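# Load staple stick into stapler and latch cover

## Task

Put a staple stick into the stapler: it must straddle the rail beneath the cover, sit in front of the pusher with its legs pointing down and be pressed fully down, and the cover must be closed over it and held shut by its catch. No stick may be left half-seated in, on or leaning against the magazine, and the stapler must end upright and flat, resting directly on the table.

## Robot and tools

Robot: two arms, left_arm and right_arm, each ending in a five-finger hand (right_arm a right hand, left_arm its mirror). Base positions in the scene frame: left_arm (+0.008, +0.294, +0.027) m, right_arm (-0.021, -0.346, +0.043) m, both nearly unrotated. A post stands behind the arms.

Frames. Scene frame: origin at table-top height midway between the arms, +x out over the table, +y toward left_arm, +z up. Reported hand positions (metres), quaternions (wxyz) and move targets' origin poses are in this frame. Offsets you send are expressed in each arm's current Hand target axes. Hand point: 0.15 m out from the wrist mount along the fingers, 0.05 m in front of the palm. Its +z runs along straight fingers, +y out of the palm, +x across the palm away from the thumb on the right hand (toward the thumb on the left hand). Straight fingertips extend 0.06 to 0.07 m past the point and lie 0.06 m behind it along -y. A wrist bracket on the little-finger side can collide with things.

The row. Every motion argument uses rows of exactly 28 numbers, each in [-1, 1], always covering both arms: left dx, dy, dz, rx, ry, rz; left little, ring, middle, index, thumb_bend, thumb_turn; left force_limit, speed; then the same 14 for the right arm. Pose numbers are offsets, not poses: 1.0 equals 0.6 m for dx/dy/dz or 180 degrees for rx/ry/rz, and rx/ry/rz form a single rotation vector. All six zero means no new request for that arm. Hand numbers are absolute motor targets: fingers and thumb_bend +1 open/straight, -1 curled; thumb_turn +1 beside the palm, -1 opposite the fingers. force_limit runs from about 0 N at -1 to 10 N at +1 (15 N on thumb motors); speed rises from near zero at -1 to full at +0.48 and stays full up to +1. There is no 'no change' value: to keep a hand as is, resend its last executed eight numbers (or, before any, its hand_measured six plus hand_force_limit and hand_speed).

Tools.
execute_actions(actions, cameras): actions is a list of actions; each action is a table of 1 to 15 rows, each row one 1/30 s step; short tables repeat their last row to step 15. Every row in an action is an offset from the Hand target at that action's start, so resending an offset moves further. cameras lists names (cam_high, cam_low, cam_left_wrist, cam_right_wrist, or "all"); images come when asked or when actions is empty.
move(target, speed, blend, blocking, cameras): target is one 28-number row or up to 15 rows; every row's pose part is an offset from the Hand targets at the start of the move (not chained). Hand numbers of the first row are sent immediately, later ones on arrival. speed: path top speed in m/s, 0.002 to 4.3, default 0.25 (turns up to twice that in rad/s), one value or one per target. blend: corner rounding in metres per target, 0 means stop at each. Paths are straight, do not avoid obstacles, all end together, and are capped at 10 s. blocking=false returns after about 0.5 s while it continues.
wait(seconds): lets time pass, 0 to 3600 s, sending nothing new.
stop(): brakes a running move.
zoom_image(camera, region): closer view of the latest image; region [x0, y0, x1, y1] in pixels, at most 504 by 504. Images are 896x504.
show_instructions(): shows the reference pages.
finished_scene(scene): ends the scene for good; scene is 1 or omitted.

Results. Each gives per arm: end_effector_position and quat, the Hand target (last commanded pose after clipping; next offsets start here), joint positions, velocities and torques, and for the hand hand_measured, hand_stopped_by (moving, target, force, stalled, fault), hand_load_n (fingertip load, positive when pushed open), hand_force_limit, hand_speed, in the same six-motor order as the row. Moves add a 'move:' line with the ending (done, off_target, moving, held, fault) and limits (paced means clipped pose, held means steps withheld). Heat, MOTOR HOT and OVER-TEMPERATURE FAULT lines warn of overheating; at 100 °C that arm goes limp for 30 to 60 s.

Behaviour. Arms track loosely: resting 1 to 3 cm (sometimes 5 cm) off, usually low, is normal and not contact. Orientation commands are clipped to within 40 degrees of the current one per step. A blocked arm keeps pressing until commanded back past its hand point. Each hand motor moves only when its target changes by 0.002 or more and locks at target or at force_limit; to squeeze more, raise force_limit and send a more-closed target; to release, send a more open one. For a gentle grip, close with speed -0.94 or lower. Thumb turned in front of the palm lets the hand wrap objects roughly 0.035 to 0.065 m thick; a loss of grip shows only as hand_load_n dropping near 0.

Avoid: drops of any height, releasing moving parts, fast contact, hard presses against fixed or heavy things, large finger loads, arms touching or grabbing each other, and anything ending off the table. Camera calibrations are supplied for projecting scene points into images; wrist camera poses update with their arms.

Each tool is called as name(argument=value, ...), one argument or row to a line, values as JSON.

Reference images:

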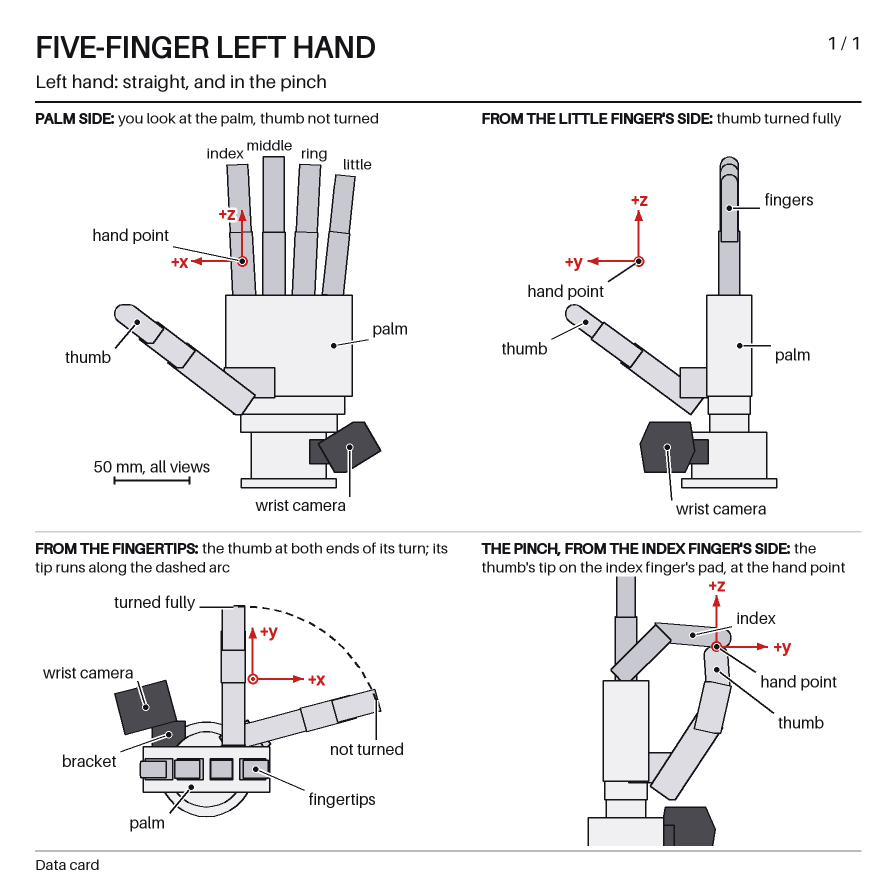

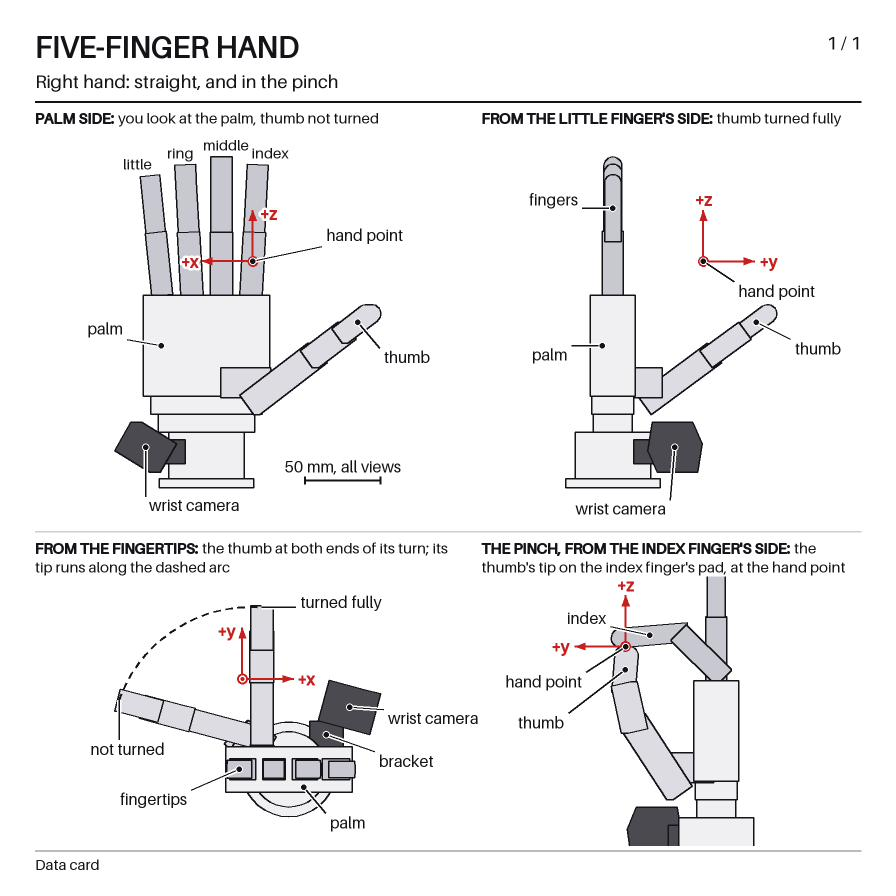

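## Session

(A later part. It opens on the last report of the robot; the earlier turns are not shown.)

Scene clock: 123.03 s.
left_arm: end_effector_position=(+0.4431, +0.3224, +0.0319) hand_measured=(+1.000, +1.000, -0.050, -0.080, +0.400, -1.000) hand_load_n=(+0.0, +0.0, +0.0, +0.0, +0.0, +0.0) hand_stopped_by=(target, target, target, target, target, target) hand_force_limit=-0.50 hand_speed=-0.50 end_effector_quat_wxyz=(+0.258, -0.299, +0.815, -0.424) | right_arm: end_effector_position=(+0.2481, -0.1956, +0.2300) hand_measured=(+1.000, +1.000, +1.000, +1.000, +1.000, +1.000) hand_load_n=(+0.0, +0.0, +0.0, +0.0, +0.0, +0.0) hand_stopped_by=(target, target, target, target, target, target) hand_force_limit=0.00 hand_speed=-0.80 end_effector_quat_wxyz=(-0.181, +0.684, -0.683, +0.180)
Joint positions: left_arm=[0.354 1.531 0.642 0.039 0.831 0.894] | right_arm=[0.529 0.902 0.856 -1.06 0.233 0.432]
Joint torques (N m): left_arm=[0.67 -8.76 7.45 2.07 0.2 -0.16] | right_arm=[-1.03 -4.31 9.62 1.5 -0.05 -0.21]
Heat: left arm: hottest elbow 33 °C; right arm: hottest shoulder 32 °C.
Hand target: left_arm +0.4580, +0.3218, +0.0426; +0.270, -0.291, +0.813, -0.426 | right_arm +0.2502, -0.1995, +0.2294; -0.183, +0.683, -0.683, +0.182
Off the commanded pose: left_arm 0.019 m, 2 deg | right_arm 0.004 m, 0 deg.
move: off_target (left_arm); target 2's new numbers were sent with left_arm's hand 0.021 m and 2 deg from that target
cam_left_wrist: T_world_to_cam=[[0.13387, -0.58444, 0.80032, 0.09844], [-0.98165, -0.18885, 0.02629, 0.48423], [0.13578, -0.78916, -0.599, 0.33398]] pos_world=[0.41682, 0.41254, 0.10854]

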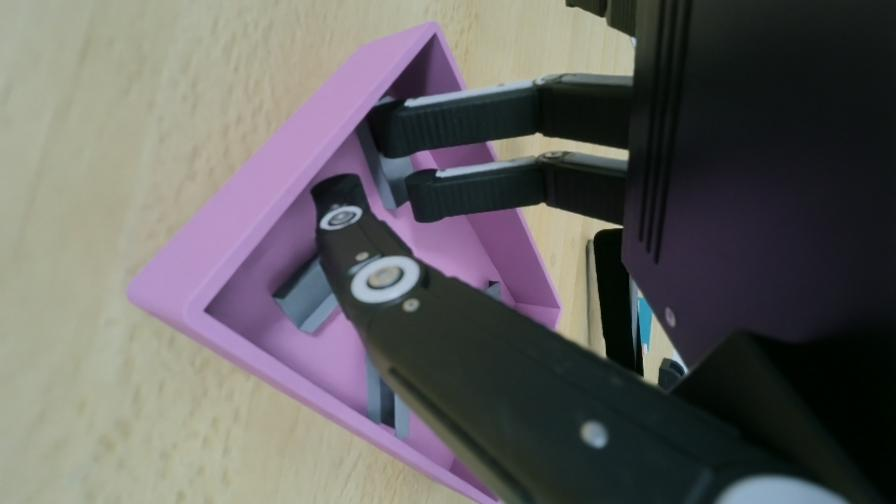

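move(
  target=[
    [-0.0082,-0.042,-0.009,0,0,0,1,1,-0.05,-0.08,0.4,-1,-0.5,-0.5,0,0,0,0,0,0,1,1,1,1,1,1,0,-0.8],
    [-0.0002,-0.0067,0.0115,0,0,0,1,1,-0.05,-0.08,0.4,-1,-0.5,-0.5,0,0,0,0,0,0,1,1,1,1,1,1,0,-0.8],
  ],
  cameras=["cam_left_wrist"],
  speed=0.06,
)

zoom_image(
  camera="cam_left_wrist",
  region=[300, 60, 500, 260],
)

Scene clock: 125.63 s.
left_arm: end_effector_position=(+0.4575, +0.3218, +0.0426) hand_measured=(+1.000, +1.000, -0.050, -0.080, +0.400, -1.000) hand_load_n=(+0.0, +0.0, +0.0, +0.0, +0.0, +0.5) hand_stopped_by=(target, target, target, target, target, target) hand_force_limit=-0.50 hand_speed=-0.50 end_effector_quat_wxyz=(+0.271, -0.294, +0.814, -0.423) | right_arm: end_effector_position=(+0.2481, -0.1956, +0.2300) hand_measured=(+1.000, +1.000, +1.000, +1.000, +1.000, +1.000) hand_load_n=(+0.0, +0.0, +0.0, +0.0, +0.0, +0.0) hand_stopped_by=(target, target, target, target, target, target) hand_force_limit=0.00 hand_speed=-0.80 end_effector_quat_wxyz=(-0.181, +0.684, -0.683, +0.180)
Joint positions: left_arm=[0.338 1.525 0.666 0.05 0.815 0.876] | right_arm=[0.529 0.902 0.856 -1.06 0.233 0.432]
Joint torques (N m): left_arm=[0.5 -7.82 6.49 2.26 0.27 -0.17] | right_arm=[-1.2 -4.25 9.65 1.5 -0.05 -0.19]
Heat: left arm: hottest elbow 33 °C; right arm: hottest shoulder 32 °C.
Hand target: left_arm +0.4639, +0.3164, +0.0426; +0.270, -0.291, +0.813, -0.426 | right_arm +0.2502, -0.1995, +0.2294; -0.183, +0.683, -0.683, +0.182
Off the commanded pose: left_arm 0.008 m, 1 deg | right_arm 0.004 m, 0 deg.
move: done
cam_left_wrist: T_world_to_cam=[[0.11598, -0.59402, 0.79605, 0.09897], [-0.98144, -0.19178, -0.00012, 0.49995], [0.15274, -0.78126, -0.60524, 0.32783]] pos_world=[0.42912, 0.41079, 0.11968]

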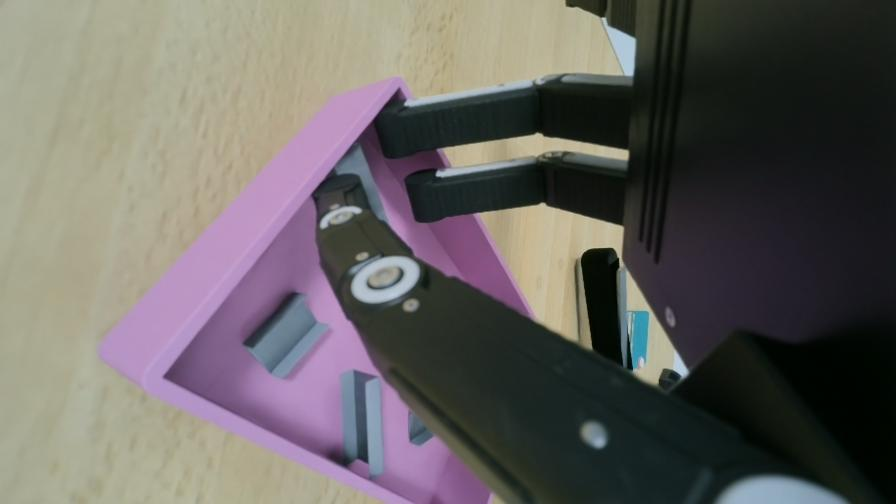

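Scaled by 2.520.

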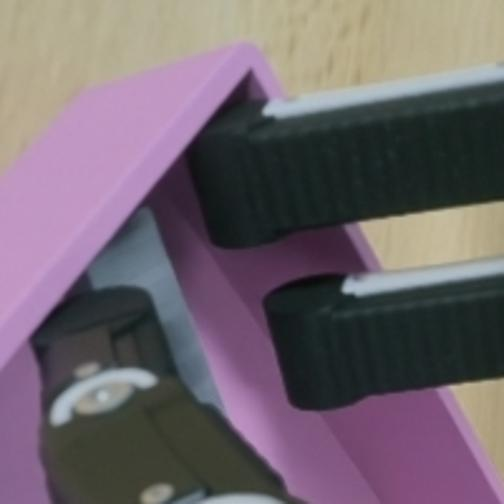

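move(
  target=[0.027,-0.0092,0.0188,0,0,0,1,1,-0.05,-0.08,0.4,-1,-0.5,-0.5,0,0,0,0,0,0,1,1,1,1,1,1,0,-0.8],
  cameras=["cam_left_wrist"],
  speed=0.06,
)

zoom_image(
  camera="cam_left_wrist",
  region=[300, 60, 500, 260],
)

Scene clock: 127.50 s.
left_arm: end_effector_position=(+0.4592, +0.3026, +0.0391) hand_measured=(+1.000, +1.000, -0.050, -0.080, +0.400, -1.000) hand_load_n=(+0.0, +0.0, +0.0, +0.0, +0.0, +0.5) hand_stopped_by=(target, target, target, target, target, target) hand_force_limit=-0.50 hand_speed=-0.50 end_effector_quat_wxyz=(+0.272, -0.292, +0.814, -0.422) | right_arm: end_effector_position=(+0.2481, -0.1956, +0.2300) hand_measured=(+1.000, +1.000, +1.000, +1.000, +1.000, +1.000) hand_load_n=(+0.0, +0.0, +0.0, +0.0, +0.0, +0.0) hand_stopped_by=(target, target, target, target, target, target) hand_force_limit=0.00 hand_speed=-0.80 end_effector_quat_wxyz=(-0.181, +0.684, -0.683, +0.180)
Joint positions: left_arm=[0.287 1.525 0.644 0.111 0.78 0.828] | right_arm=[0.529 0.902 0.856 -1.06 0.233 0.432]
Joint torques (N m): left_arm=[0.5 -8.23 5.71 2.39 0.24 -0.18] | right_arm=[-1.2 -4.37 9.66 1.48 -0.06 -0.2]
Heat: left arm: hottest elbow 33 °C; right arm: hottest shoulder 32 °C.
Hand target: left_arm +0.4618, +0.2965, +0.0386; +0.270, -0.291, +0.813, -0.426 | right_arm +0.2502, -0.1995, +0.2294; -0.183, +0.683, -0.683, +0.182
Off the commanded pose: left_arm 0.007 m, 1 deg | right_arm 0.004 m, 0 deg.
move: done
cam_left_wrist: T_world_to_cam=[[0.11219, -0.59618, 0.79497, 0.09267], [-0.98185, -0.18963, -0.00365, 0.49767], [0.15292, -0.78014, -0.60663, 0.31016]] pos_world=[0.43081, 0.39158, 0.11629]

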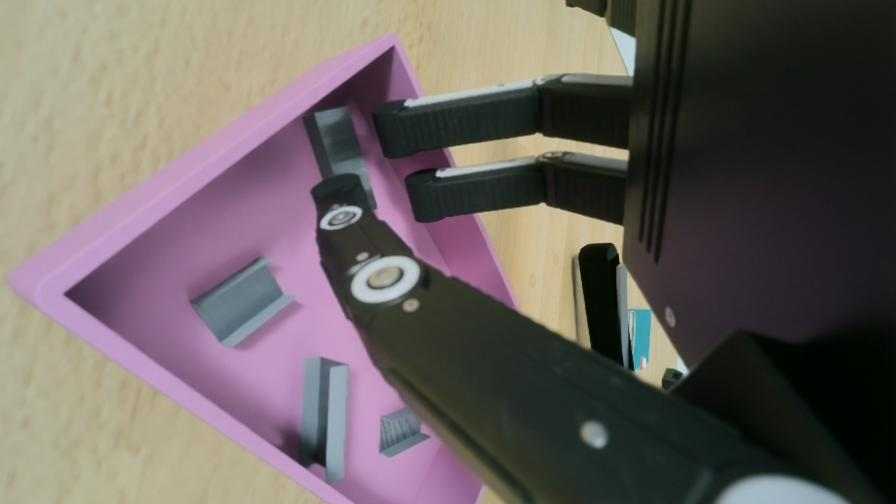

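Scaled by 2.520.

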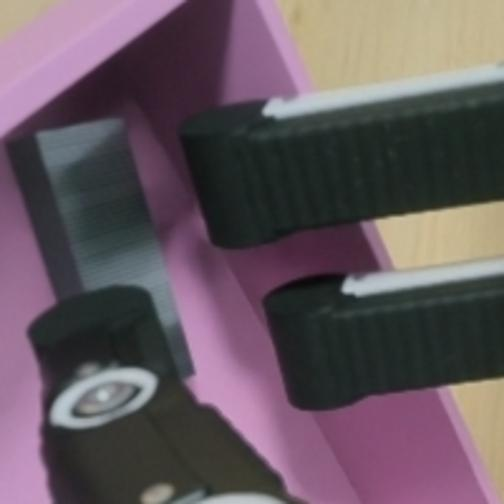

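move(
  target=[-0.0182,0.0088,-0.015,0.0166,0.0737,0.0426,1,1,-0.12,-0.16,0.4,1,-0.5,-0.5,0,0,0,0,0,0,1,1,1,1,1,1,0,-0.8],
  cameras=["cam_left_wrist"],
  speed=0.06,
)

zoom_image(
  camera="cam_left_wrist",
  region=[280, 60, 480, 260],
)

Scene clock: 134.50 s.
left_arm: end_effector_position=(+0.4489, +0.3000, +0.0375) hand_measured=(+1.000, +1.000, -0.120, -0.160, +0.400, +1.000) hand_load_n=(+0.0, +0.0, +0.0, +0.0, +0.0, +0.0) hand_stopped_by=(target, target, target, target, target, target) hand_force_limit=-0.50 hand_speed=-0.50 end_effector_quat_wxyz=(+0.198, -0.182, +0.845, -0.462) | right_arm: end_effector_position=(+0.2481, -0.1956, +0.2300) hand_measured=(+1.000, +1.000, +1.000, +1.000, +1.000, +1.000) hand_load_n=(+0.0, +0.5, +0.0, +0.0, -0.5, +0.0) hand_stopped_by=(target, target, target, target, target, target) hand_force_limit=0.00 hand_speed=-0.80 end_effector_quat_wxyz=(-0.181, +0.684, -0.683, +0.180)
Joint positions: left_arm=[0.327 1.604 0.792 -0.293 0.985 1.223] | right_arm=[0.529 0.902 0.856 -1.06 0.233 0.432]
Joint torques (N m): left_arm=[2.96 -8.64 8.05 0.87 0.56 0.18] | right_arm=[-1.2 -3.96 9.68 1.44 -0.04 -0.2]
Heat: left arm: hottest elbow 33 °C; right arm: hottest shoulder 32 °C.
Hand target: left_arm +0.4619, +0.3114, +0.0408; +0.210, -0.178, +0.845, -0.459 | right_arm +0.2502, -0.1995, +0.2294; -0.183, +0.683, -0.683, +0.182
Off the commanded pose: left_arm 0.018 m, 1 deg | right_arm 0.004 m, 0 deg.
move: off_target (left_arm)
cam_left_wrist: T_world_to_cam=[[-0.03919, -0.58935, 0.80693, 0.15888], [-0.99572, 0.0907, 0.01788, 0.40832], [-0.08372, -0.80277, -0.59038, 0.42107]] pos_world=[0.44805, 0.39463, 0.11309]

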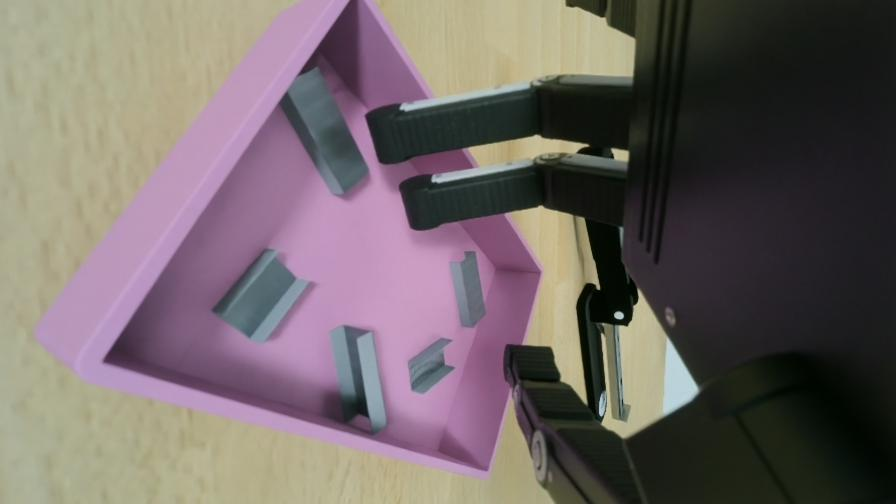

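Scaled by 2.520.

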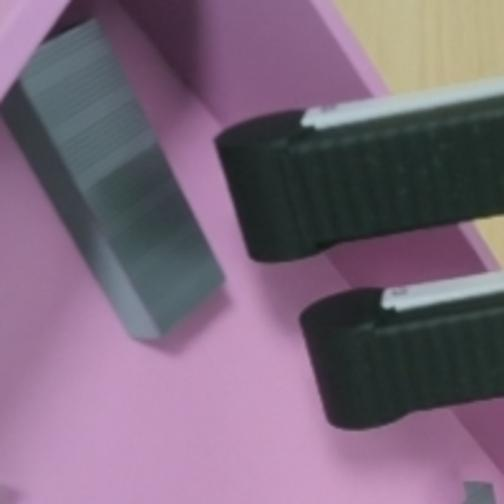

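move(
  target=[-0.0268,0.0112,-0.009,0,0,0,1,1,-0.12,-0.16,0.4,1,-0.5,-0.5,0,0,0,0,0,0,1,1,1,1,1,1,0,-0.8],
  cameras=["cam_left_wrist"],
  speed=0.06,
)

zoom_image(
  camera="cam_left_wrist",
  region=[300, 60, 500, 260],
)

Scene clock: 137.83 s.
left_arm: end_effector_position=(+0.4593, +0.3156, +0.0376) hand_measured=(+1.000, +1.000, -0.120, -0.160, +0.400, +1.000) hand_load_n=(+0.0, +0.0, +0.0, +0.0, +0.0, -0.5) hand_stopped_by=(target, target, target, target, target, target) hand_force_limit=-0.50 hand_speed=-0.50 end_effector_quat_wxyz=(+0.199, -0.183, +0.845, -0.462) | right_arm: end_effector_position=(+0.2481, -0.1956, +0.2300) hand_measured=(+1.000, +1.000, +1.000, +1.000, +1.000, +1.000) hand_load_n=(+0.0, +0.0, +0.0, +0.0, -0.5, +0.0) hand_stopped_by=(target, target, target, target, target, target) hand_force_limit=0.00 hand_speed=-0.80 end_effector_quat_wxyz=(-0.181, +0.684, -0.683, +0.180)
Joint positions: left_arm=[0.354 1.639 0.841 -0.345 0.996 1.265] | right_arm=[0.529 0.902 0.856 -1.06 0.233 0.432]
Joint torques (N m): left_arm=[2.55 -9.17 8.12 0.81 0.57 0.15] | right_arm=[-1.2 -4.31 9.65 1.48 -0.04 -0.21]
Heat: left arm: hottest elbow 33 °C; right arm: hottest shoulder 32 °C.
Hand target: left_arm +0.4719, +0.3265, +0.0407; +0.210, -0.178, +0.845, -0.459 | right_arm +0.2502, -0.1995, +0.2294; -0.183, +0.683, -0.683, +0.182
Off the commanded pose: left_arm 0.017 m, 1 deg | right_arm 0.004 m, 0 deg.
move: off_target (left_arm)
cam_left_wrist: T_world_to_cam=[[-0.03775, -0.58907, 0.8072, 0.16773], [-0.99591, 0.08856, 0.01806, 0.41799], [-0.08213, -0.80321, -0.59001, 0.43394]] pos_world=[0.45824, 0.41033, 0.11309]

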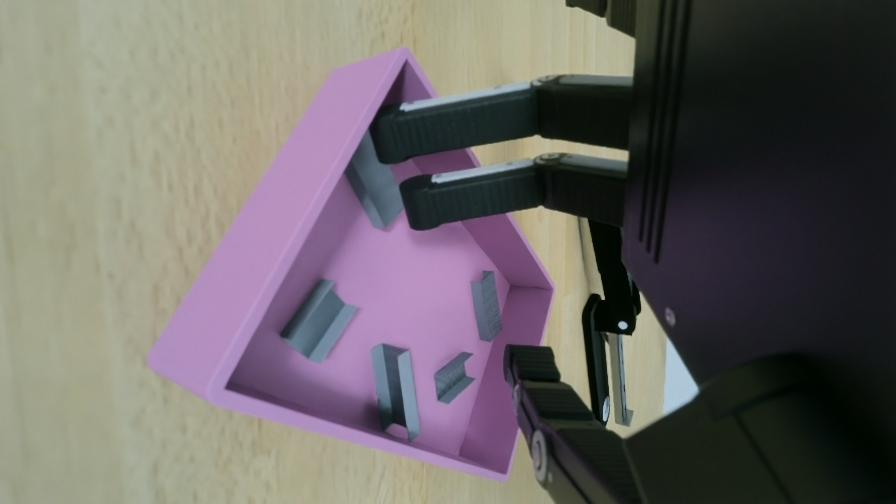

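Scaled by 2.520.

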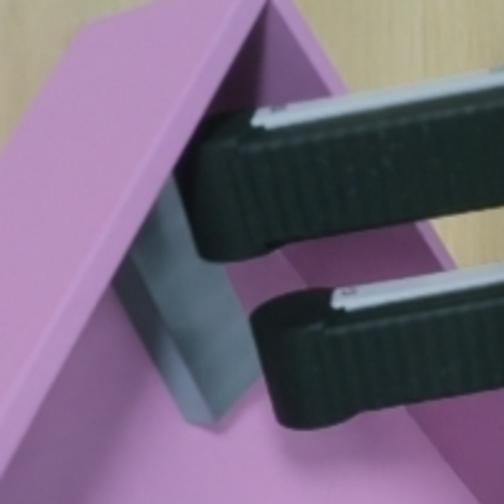

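move(
  target=[0.0051,0.0227,0.0131,0,0,0,1,1,-0.12,-0.16,0.4,1,-0.5,-0.5,0,0,0,0,0,0,1,1,1,1,1,1,0,-0.8],
  cameras=["cam_left_wrist"],
  speed=0.05,
)

zoom_image(
  camera="cam_left_wrist",
  region=[300, 60, 500, 260],
)

Scene clock: 139.30 s.
left_arm: end_effector_position=(+0.4619, +0.3154, +0.0299) hand_measured=(+1.000, +1.000, -0.120, -0.160, +0.400, +1.000) hand_load_n=(+0.0, +0.0, -1.0, +0.0, +0.0, +0.0) hand_stopped_by=(target, target, target, target, target, target) hand_force_limit=-0.50 hand_speed=-0.50 end_effector_quat_wxyz=(+0.200, -0.181, +0.843, -0.465) | right_arm: end_effector_position=(+0.2481, -0.1956, +0.2300) hand_measured=(+1.000, +1.000, +1.000, +1.000, +1.000, +1.000) hand_load_n=(+0.0, +0.0, +0.0, +0.0, +0.0, +0.0) hand_stopped_by=(target, target, target, target, target, target) hand_force_limit=0.00 hand_speed=-0.80 end_effector_quat_wxyz=(-0.181, +0.684, -0.683, +0.180)
Joint positions: left_arm=[0.354 1.663 0.842 -0.319 1.004 1.267] | right_arm=[0.529 0.902 0.856 -1.06 0.233 0.432]
Joint torques (N m): left_arm=[2.73 -8.59 7.16 1.63 0.28 0.17] | right_arm=[-1.26 -4.37 9.66 1.51 -0.04 -0.21]
Heat: left arm: hottest elbow 33 °C; right arm: hottest shoulder 32 °C.
Hand target: left_arm +0.4721, +0.3266, +0.0248; +0.210, -0.178, +0.845, -0.459 | right_arm +0.2502, -0.1995, +0.2294; -0.183, +0.683, -0.683, +0.182
Off the commanded pose: left_arm 0.016 m, 1 deg | right_arm 0.004 m, 0 deg.
move: off_target (left_arm)
cam_left_wrist: T_world_to_cam=[[-0.04426, -0.58442, 0.81024, 0.17538], [-0.99561, 0.09273, 0.01249, 0.41955], [-0.08243, -0.80613, -0.58597, 0.4304]] pos_world=[0.46095, 0.41055, 0.10486]

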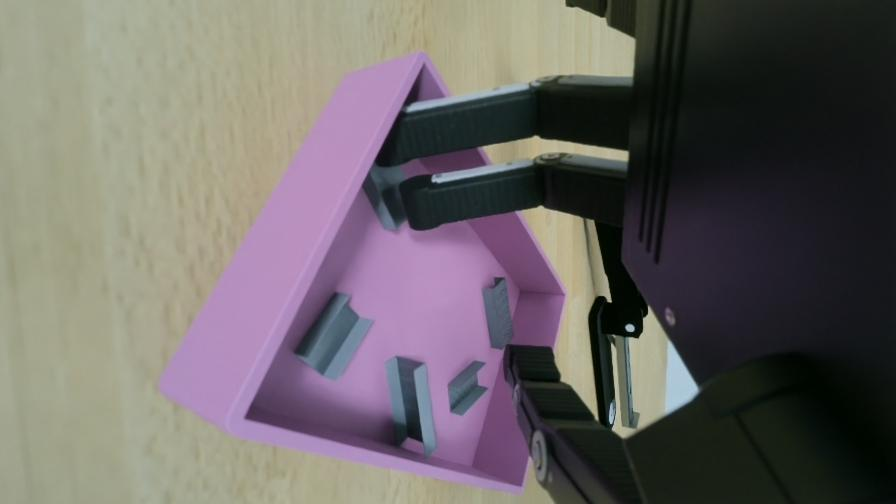

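Scaled by 2.520.

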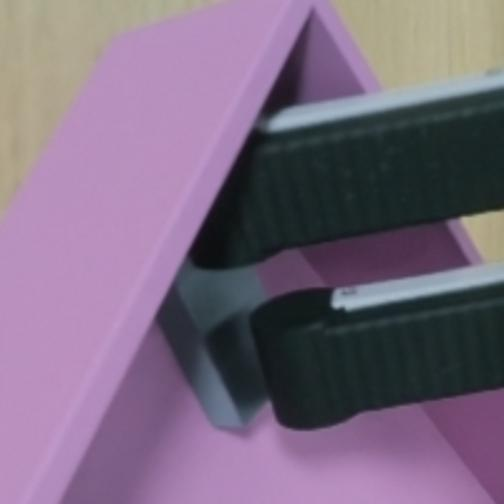

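move(
  target=[0.0723,-0.0102,-0.0072,0,0,0,1,1,-0.12,-0.16,0.4,1,-0.5,-0.5,0,0,0,0,0,0,1,1,1,1,1,1,0,-0.8],
  cameras=["cam_left_wrist"],
  speed=0.05,
)

zoom_image(
  camera="cam_left_wrist",
  region=[300, 60, 500, 260],
)

Scene clock: 140.93 s.
left_arm: end_effector_position=(+0.4397, +0.3076, +0.0279) hand_measured=(+1.000, +1.000, -0.120, -0.160, +0.400, +1.000) hand_load_n=(+0.0, +0.0, -0.5, +0.0, +0.0, +0.0) hand_stopped_by=(target, target, target, target, target, target) hand_force_limit=-0.50 hand_speed=-0.50 end_effector_quat_wxyz=(+0.216, -0.171, +0.843, -0.461) | right_arm: end_effector_position=(+0.2481, -0.1956, +0.2300) hand_measured=(+1.000, +1.000, +1.000, +1.000, +1.000, +1.000) hand_load_n=(+0.0, +0.0, +0.0, +0.0, +0.0, +0.0) hand_stopped_by=(target, target, target, target, target, target) hand_force_limit=0.00 hand_speed=-0.80 end_effector_quat_wxyz=(-0.181, +0.684, -0.683, +0.180)
Joint positions: left_arm=[0.354 1.604 0.747 -0.245 1.001 1.267] | right_arm=[0.529 0.902 0.856 -1.06 0.233 0.432]
Joint torques (N m): left_arm=[1.26 -9.76 4.37 1.32 0.12 -0.1] | right_arm=[-1.14 -4.37 9.63 1.51 -0.04 -0.18]
Heat: left arm: hottest elbow 33 °C; right arm: hottest shoulder 32 °C.
Hand target: left_arm +0.4336, +0.3050, +0.0238; +0.210, -0.178, +0.845, -0.459 | right_arm +0.2502, -0.1995, +0.2294; -0.183, +0.683, -0.683, +0.182
Off the commanded pose: left_arm 0.008 m, 1 deg | right_arm 0.004 m, 0 deg.
move: done
cam_left_wrist: T_world_to_cam=[[-0.07174, -0.59745, 0.79869, 0.18787], [-0.99559, 0.09146, -0.02101, 0.39945], [-0.06049, -0.79668, -0.60137, 0.40892]] pos_world=[0.43591, 0.40149, 0.10426]

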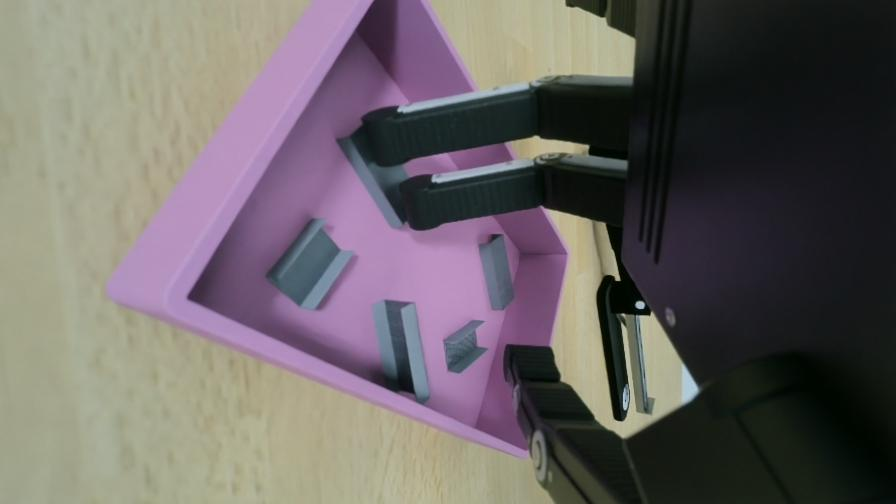

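Scaled by 2.520.

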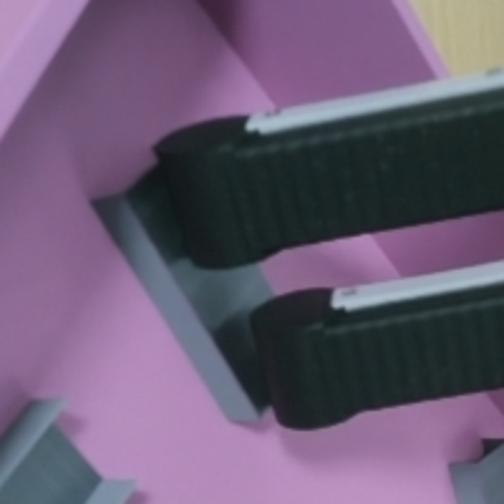

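move(
  target=[0.0392,0.0018,-0.0148,0,0,0,1,1,-0.12,-0.16,0.4,1,-0.5,-0.5,0,0,0,0,0,0,1,1,1,1,1,1,0,-0.8],
  cameras=["cam_left_wrist"],
  speed=0.05,
)

zoom_image(
  camera="cam_left_wrist",
  region=[300, 60, 500, 260],
)

Scene clock: 143.70 s.
left_arm: end_effector_position=(+0.4154, +0.2983, +0.0275) hand_measured=(+1.000, +1.000, -0.120, -0.160, +0.400, +1.000) hand_load_n=(+0.0, +0.0, -1.0, +0.0, +0.0, +0.0) hand_stopped_by=(target, target, target, target, target, target) hand_force_limit=-0.50 hand_speed=-0.50 end_effector_quat_wxyz=(+0.211, -0.174, +0.843, -0.463) | right_arm: end_effector_position=(+0.2481, -0.1956, +0.2300) hand_measured=(+1.000, +1.000, +1.000, +1.000, +1.000, +1.000) hand_load_n=(+0.0, +0.0, +0.0, +0.0, +0.0, +0.0) hand_stopped_by=(target, target, target, target, target, target) hand_force_limit=0.00 hand_speed=-0.80 end_effector_quat_wxyz=(-0.181, +0.684, -0.683, +0.180)
Joint positions: left_arm=[0.354 1.553 0.682 -0.241 1.003 1.267] | right_arm=[0.529 0.902 0.856 -1.06 0.233 0.432]
Joint torques (N m): left_arm=[2.2 -8.94 4.27 1.14 0.24 0.07] | right_arm=[-1.2 -4.25 9.62 1.47 -0.06 -0.18]
Heat: left arm: hottest elbow 33 °C; right arm: hottest shoulder 32 °C.
Hand target: left_arm +0.4090, +0.3002, +0.0228; +0.210, -0.178, +0.845, -0.459 | right_arm +0.2502, -0.1995, +0.2294; -0.183, +0.683, -0.683, +0.182
Off the commanded pose: left_arm 0.008 m, 1 deg | right_arm 0.004 m, 0 deg.
move: done
cam_left_wrist: T_world_to_cam=[[-0.06467, -0.59305, 0.80256, 0.17642], [-0.99567, 0.09216, -0.01212, 0.37573], [-0.06678, -0.79987, -0.59645, 0.40333]] pos_world=[0.41245, 0.39261, 0.10353]

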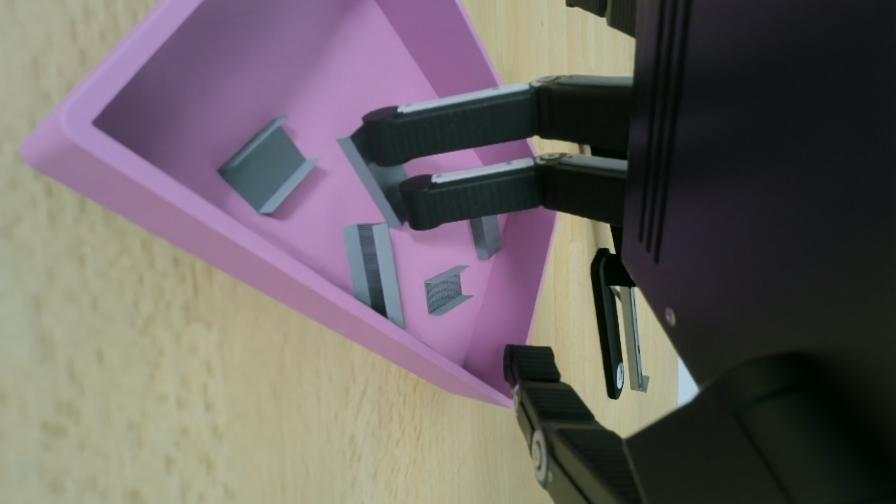

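Scaled by 2.520.

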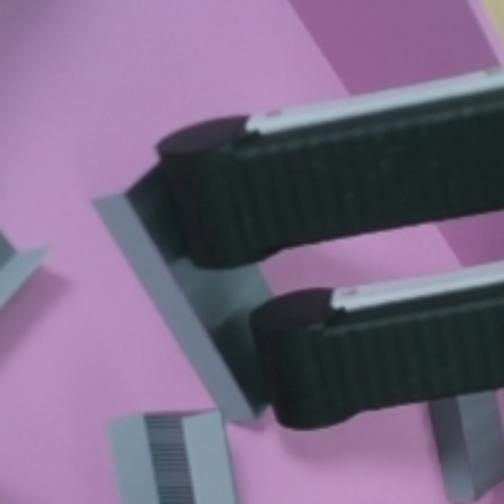

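move(
  target=[
    [-0.0064,-0.0284,-0.0164,0,0,0,1,1,-0.12,-0.16,0.4,1,-0.5,-0.5,0,0,0,0,0,0,1,1,1,1,1,1,0,-0.8],
    [-0.04,-0.049,0.0015,-0.0064,-0.0284,-0.0164,1,1,-0.05,-0.08,0.4,1,-0.5,-0.5,0,0,0,0,0,0,1,1,1,1,1,1,0,-0.8],
  ],
  cameras=["cam_left_wrist"],
  speed=0.06,
)

zoom_image(
  camera="cam_left_wrist",
  region=[260, 60, 460, 260],
)

Scene clock: 147.73 s.
left_arm: end_effector_position=(+0.4283, +0.3017, +0.0431) hand_measured=(+1.000, +1.000, -0.050, -0.080, +0.400, +1.000) hand_load_n=(+0.0, +0.0, +0.0, +0.0, +0.0, -0.5) hand_stopped_by=(target, target, target, target, target, target) hand_force_limit=-0.50 hand_speed=-0.50 end_effector_quat_wxyz=(+0.226, -0.229, +0.835, -0.445) | right_arm: end_effector_position=(+0.2481, -0.1956, +0.2300) hand_measured=(+1.000, +1.000, +1.000, +1.000, +1.000, +1.000) hand_load_n=(+0.0, +0.0, +0.0, +0.0, +0.0, +0.0) hand_stopped_by=(target, target, target, target, target, target) hand_force_limit=0.00 hand_speed=-0.80 end_effector_quat_wxyz=(-0.181, +0.684, -0.683, +0.180)
Joint positions: left_arm=[0.336 1.502 0.674 -0.151 0.923 1.072] | right_arm=[0.529 0.902 0.856 -1.06 0.233 0.432]
Joint torques (N m): left_arm=[0.62 -9.93 5.81 1.92 0.38 -0.19] | right_arm=[-1.2 -4.25 9.73 1.54 -0.04 -0.2]
Heat: left arm: hottest elbow 33 °C; right arm: hottest shoulder 32 °C.
Hand target: left_arm +0.4329, +0.2963, +0.0518; +0.233, -0.222, +0.834, -0.447 | right_arm +0.2502, -0.1995, +0.2294; -0.183, +0.683, -0.683, +0.182
Off the commanded pose: left_arm 0.011 m, 1 deg | right_arm 0.004 m, 0 deg.
move: off_target (left_arm); target 2's new numbers were sent with left_arm's hand 0.011 m and 1 deg from that target
cam_left_wrist: T_world_to_cam=[[0.02935, -0.59801, 0.80095, 0.12812], [-0.99952, -0.02518, 0.01782, 0.42416], [0.00951, -0.80109, -0.59847, 0.384]] pos_world=[0.41655, 0.39492, 0.11964]

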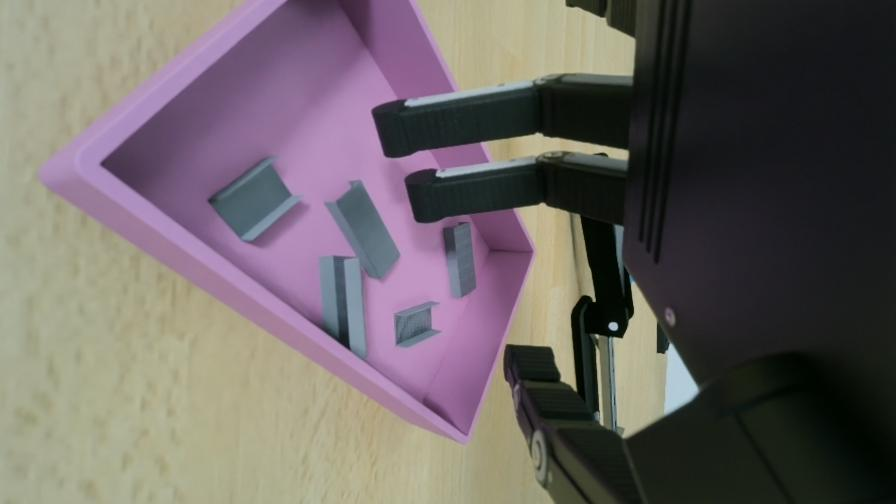

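Scaled by 2.520.

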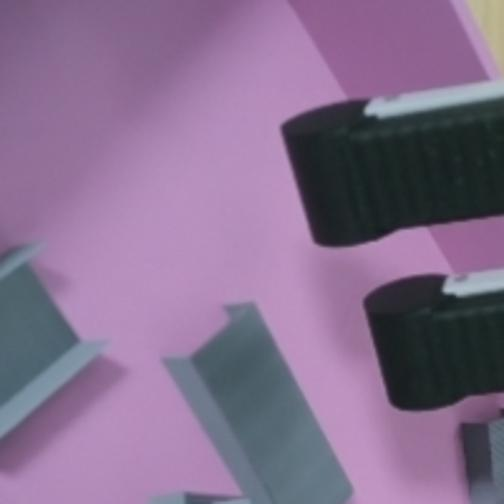

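move(
  target=[
    [0.0019,0.0147,-0.0059,0,0,0,1,1,1,-0.16,0.4,1,-0.5,-0.5,0,0,0,0,0,0,1,1,1,1,1,1,0,-0.8],
    [0.0076,0.0402,0.0088,0,0,0,1,1,1,-0.16,0.4,1,-0.5,-0.5,0,0,0,0,0,0,1,1,1,1,1,1,0,-0.8],
  ],
  cameras=["cam_left_wrist"],
  speed=0.05,
)

zoom_image(
  camera="cam_left_wrist",
  region=[300, 100, 500, 300],
)

Scene clock: 151.67 s.
left_arm: end_effector_position=(+0.4259, +0.2997, +0.0310) hand_measured=(+1.000, +1.000, +1.000, -0.160, +0.400, +1.000) hand_load_n=(+0.0, +0.0, +0.0, +0.0, +0.0, +0.0) hand_stopped_by=(target, target, target, target, target, target) hand_force_limit=-0.50 hand_speed=-0.50 end_effector_quat_wxyz=(+0.229, -0.225, +0.834, -0.448) | right_arm: end_effector_position=(+0.2481, -0.1956, +0.2300) hand_measured=(+1.000, +1.000, +1.000, +1.000, +1.000, +1.000) hand_load_n=(+0.0, +0.0, +0.0, +0.0, -0.5, +0.0) hand_stopped_by=(target, target, target, target, target, target) hand_force_limit=0.00 hand_speed=-0.80 end_effector_quat_wxyz=(-0.181, +0.684, -0.683, +0.180)
Joint positions: left_arm=[0.336 1.528 0.65 -0.092 0.93 1.072] | right_arm=[0.529 0.902 0.856 -1.06 0.233 0.432]
Joint torques (N m): left_arm=[1.85 -7.59 5.61 2.02 0.5 0.1] | right_arm=[-1.08 -4.19 9.62 1.46 -0.03 -0.21]
Heat: left arm: hottest elbow 33 °C; right arm: hottest shoulder 32 °C.
Hand target: left_arm +0.4285, +0.3023, +0.0279; +0.233, -0.222, +0.834, -0.447 | right_arm +0.2502, -0.1995, +0.2294; -0.183, +0.683, -0.683, +0.182
Off the commanded pose: left_arm 0.005 m, 1 deg | right_arm 0.004 m, 0 deg.
move: done
cam_left_wrist: T_world_to_cam=[[0.01792, -0.59587, 0.80288, 0.14083], [-0.99976, -0.02095, 0.00676, 0.42114], [0.01279, -0.8028, -0.5961, 0.37417]] pos_world=[0.41373, 0.39313, 0.10712]

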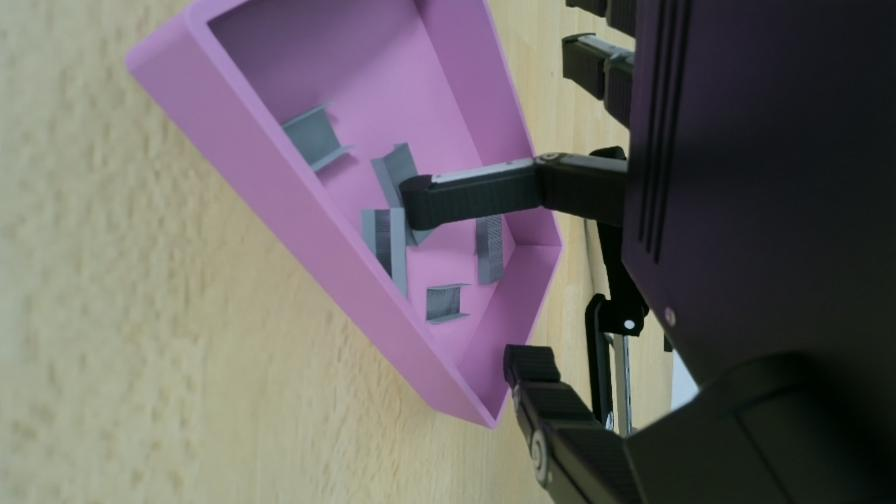

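Scaled by 2.520.

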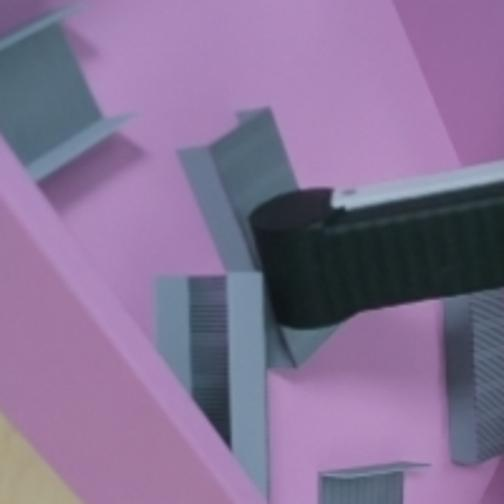

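move(
  target=[
    [0.002,0.0092,0.0053,0,0,0,1,1,1,-0.16,0.4,1,-0.5,-0.5,0,0,0,0,0,0,1,1,1,1,1,1,0,-0.8],
    [-0.0338,0.0163,0.007,0,0,0,1,1,1,-0.16,0.4,1,-0.5,-0.5,0,0,0,0,0,0,1,1,1,1,1,1,0,-0.8],
  ],
  cameras=["cam_left_wrist"],
  speed=0.05,
)

zoom_image(
  camera="cam_left_wrist",
  region=[300, 100, 500, 300],
)

Scene clock: 153.60 s.
left_arm: end_effector_position=(+0.4373, +0.3035, +0.0264) hand_measured=(+1.000, +1.000, +1.000, -0.160, +0.400, +1.000) hand_load_n=(+0.0, +0.0, +0.0, -1.5, +0.0, +0.0) hand_stopped_by=(target, target, target, target, target, target) hand_force_limit=-0.50 hand_speed=-0.50 end_effector_quat_wxyz=(+0.227, -0.223, +0.831, -0.456) | right_arm: end_effector_position=(+0.2481, -0.1956, +0.2300) hand_measured=(+1.000, +1.000, +1.000, +1.000, +1.000, +1.000) hand_load_n=(+0.0, +0.0, +0.0, +0.0, +0.0, +0.0) hand_stopped_by=(target, target, target, target, target, target) hand_force_limit=0.00 hand_speed=-0.80 end_effector_quat_wxyz=(-0.181, +0.684, -0.683, +0.180)
Joint positions: left_arm=[0.343 1.576 0.684 -0.086 0.951 1.079] | right_arm=[0.529 0.902 0.856 -1.06 0.233 0.432]
Joint torques (N m): left_arm=[2.9 -6.95 7.13 1.03 0.12 0.29] | right_arm=[-1.08 -4.48 9.62 1.48 -0.03 -0.2]
Heat: left arm: hottest elbow 33 °C; right arm: hottest elbow 33 °C.
Hand target: left_arm +0.4455, +0.3163, +0.0214; +0.234, -0.222, +0.834, -0.447 | right_arm +0.2502, -0.1995, +0.2294; -0.183, +0.683, -0.683, +0.182
Off the commanded pose: left_arm 0.016 m, 1 deg | right_arm 0.004 m, 0 deg.
move: off_target (left_arm)
cam_left_wrist: T_world_to_cam=[[0.01078, -0.58412, 0.8116, 0.14599], [-0.99991, -0.01237, 0.00438, 0.43021], [0.00747, -0.81158, -0.5842, 0.37901]] pos_world=[0.42576, 0.39819, 0.10105]

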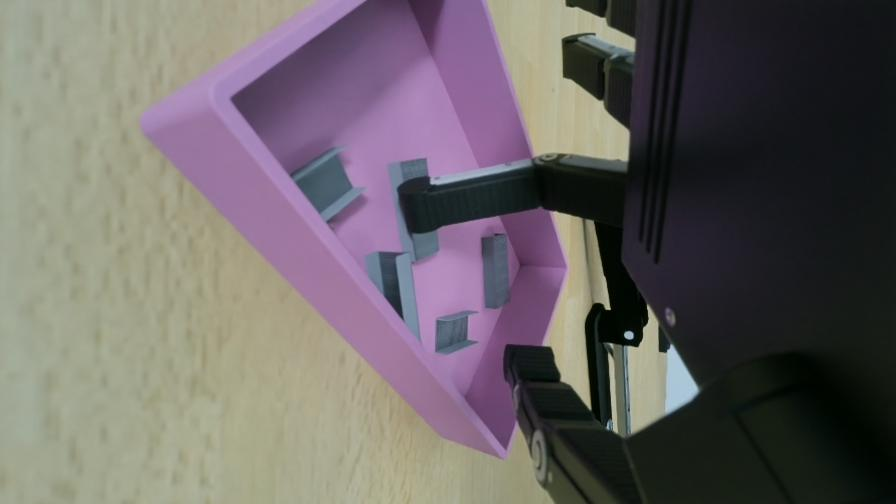

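Scaled by 2.520.

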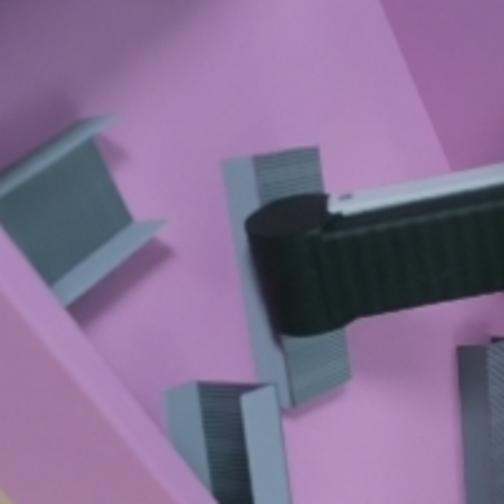

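move(
  target=[-0.0076,-0.0354,-0.0204,0,0,0,1,1,1,-0.16,0.4,1,-0.5,-0.5,0,0,0,0,0,0,1,1,1,1,1,1,0,-0.8],
  cameras=["cam_left_wrist"],
  speed=0.06,
)

zoom_image(
  camera="cam_left_wrist",
  region=[280, 100, 480, 300],
)

Scene clock: 154.80 s.
left_arm: end_effector_position=(+0.4298, +0.3032, +0.0305) hand_measured=(+1.000, +1.000, +1.000, -0.160, +0.400, +1.000) hand_load_n=(+0.0, +0.0, -0.5, +0.0, +0.0, +0.0) hand_stopped_by=(target, target, target, target, target, target) hand_force_limit=-0.50 hand_speed=-0.50 end_effector_quat_wxyz=(+0.208, -0.233, +0.835, -0.453) | right_arm: end_effector_position=(+0.2481, -0.1956, +0.2300) hand_measured=(+1.000, +1.000, +1.000, +1.000, +1.000, +1.000) hand_load_n=(+0.0, +0.0, +0.0, +0.0, +0.0, -0.5) hand_stopped_by=(target, target, target, target, target, target) hand_force_limit=0.00 hand_speed=-0.80 end_effector_quat_wxyz=(-0.181, +0.684, -0.683, +0.180)
Joint positions: left_arm=[0.344 1.558 0.697 -0.169 0.944 1.091] | right_arm=[0.529 0.902 0.856 -1.06 0.233 0.432]
Joint torques (N m): left_arm=[3.08 -10.52 7.73 0.96 0.39 0.15] | right_arm=[-1.14 -4.31 9.61 1.51 -0.04 -0.19]
Heat: left arm: hottest elbow 33 °C; right arm: hottest elbow 33 °C.
Hand target: left_arm +0.4453, +0.3162, +0.0463; +0.233, -0.222, +0.834, -0.447 | right_arm +0.2502, -0.1995, +0.2294; -0.183, +0.683, -0.683, +0.182
Off the commanded pose: left_arm 0.026 m, 3 deg | right_arm 0.004 m, 0 deg.
move: off_target (left_arm)
cam_left_wrist: T_world_to_cam=[[0.04547, -0.58012, 0.81326, 0.12627], [-0.99881, -0.01218, 0.04716, 0.42081], [-0.01745, -0.81444, -0.57999, 0.39269]] pos_world=[0.42142, 0.3982, 0.10522]

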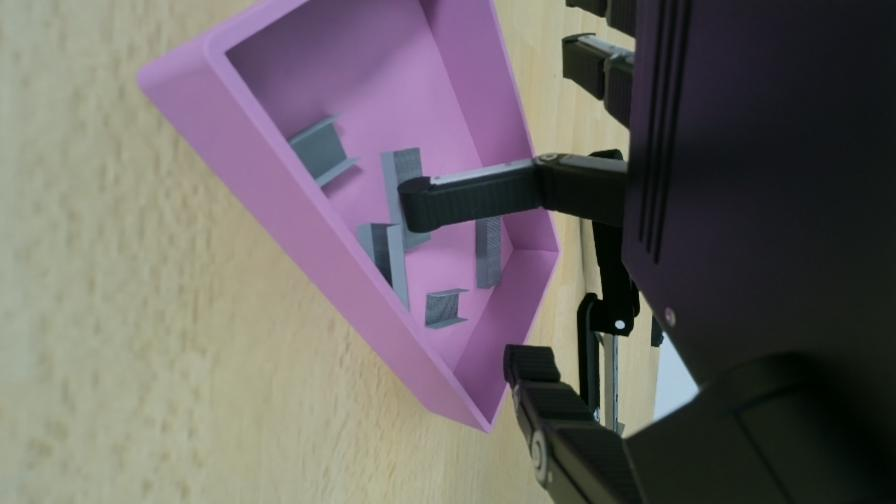

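Scaled by 2.520.

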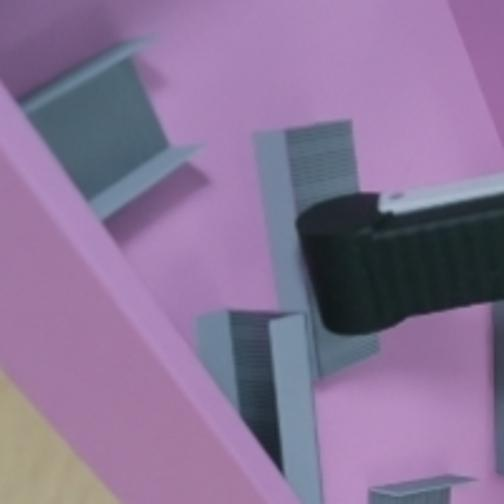

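move(
  target=[-0.0064,-0.0283,-0.0163,0,0,0,1,1,1,-0.16,0.4,1,-0.5,-0.5,0,0,0,0,0,0,1,1,1,1,1,1,0,-0.8],
  cameras=["cam_left_wrist"],
  speed=0.1,
)

zoom_image(
  camera="cam_left_wrist",
  region=[260, 100, 460, 300],
)

Scene clock: 156.10 s.
left_arm: end_effector_position=(+0.4309, +0.3037, +0.0516) hand_measured=(+1.000, +1.000, +1.000, -0.160, +0.400, +1.000) hand_load_n=(+0.0, -0.5, +0.0, +0.0, +0.0, +0.0) hand_stopped_by=(target, target, target, target, target, target) hand_force_limit=-0.50 hand_speed=-0.50 end_effector_quat_wxyz=(+0.210, -0.232, +0.835, -0.452) | right_arm: end_effector_position=(+0.2481, -0.1956, +0.2300) hand_measured=(+1.000, +1.000, +1.000, +1.000, +1.000, +1.000) hand_load_n=(+0.0, +0.0, +0.0, +0.0, +0.0, +0.0) hand_stopped_by=(target, target, target, target, target, target) hand_force_limit=0.00 hand_speed=-0.80 end_effector_quat_wxyz=(-0.181, +0.684, -0.683, +0.180)
Joint positions: left_arm=[0.344 1.507 0.716 -0.235 0.943 1.091] | right_arm=[0.529 0.902 0.856 -1.06 0.233 0.432]
Joint torques (N m): left_arm=[2.67 -9.88 8.12 0.94 0.42 0.16] | right_arm=[-1.26 -4.19 9.72 1.48 -0.06 -0.18]
Heat: left arm: hottest elbow 33 °C; right arm: hottest elbow 33 °C.
Hand target: left_arm +0.4453, +0.3162, +0.0663; +0.233, -0.222, +0.834, -0.447 | right_arm +0.2502, -0.1995, +0.2294; -0.183, +0.683, -0.683, +0.182
Off the commanded pose: left_arm 0.024 m, 3 deg | right_arm 0.004 m, 0 deg.
move: off_target (left_arm)
cam_left_wrist: T_world_to_cam=[[0.04242, -0.58188, 0.81217, 0.11134], [-0.99899, -0.01253, 0.0432, 0.42131], [-0.01496, -0.81318, -0.58182, 0.40401]] pos_world=[0.4222, 0.39859, 0.12643]

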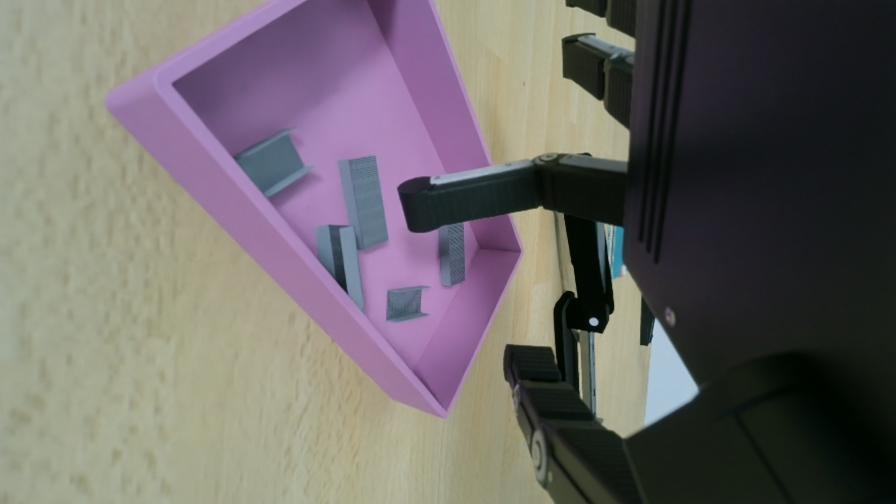

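Scaled by 2.520.

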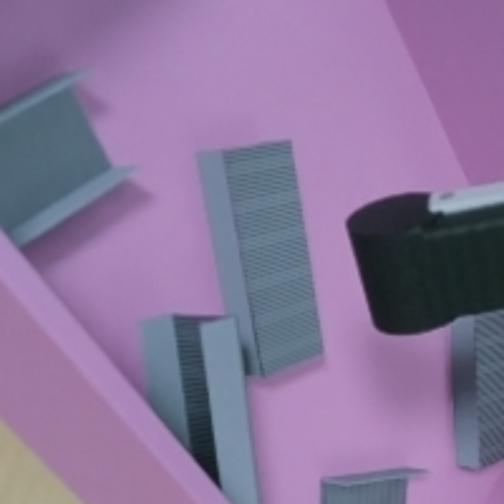

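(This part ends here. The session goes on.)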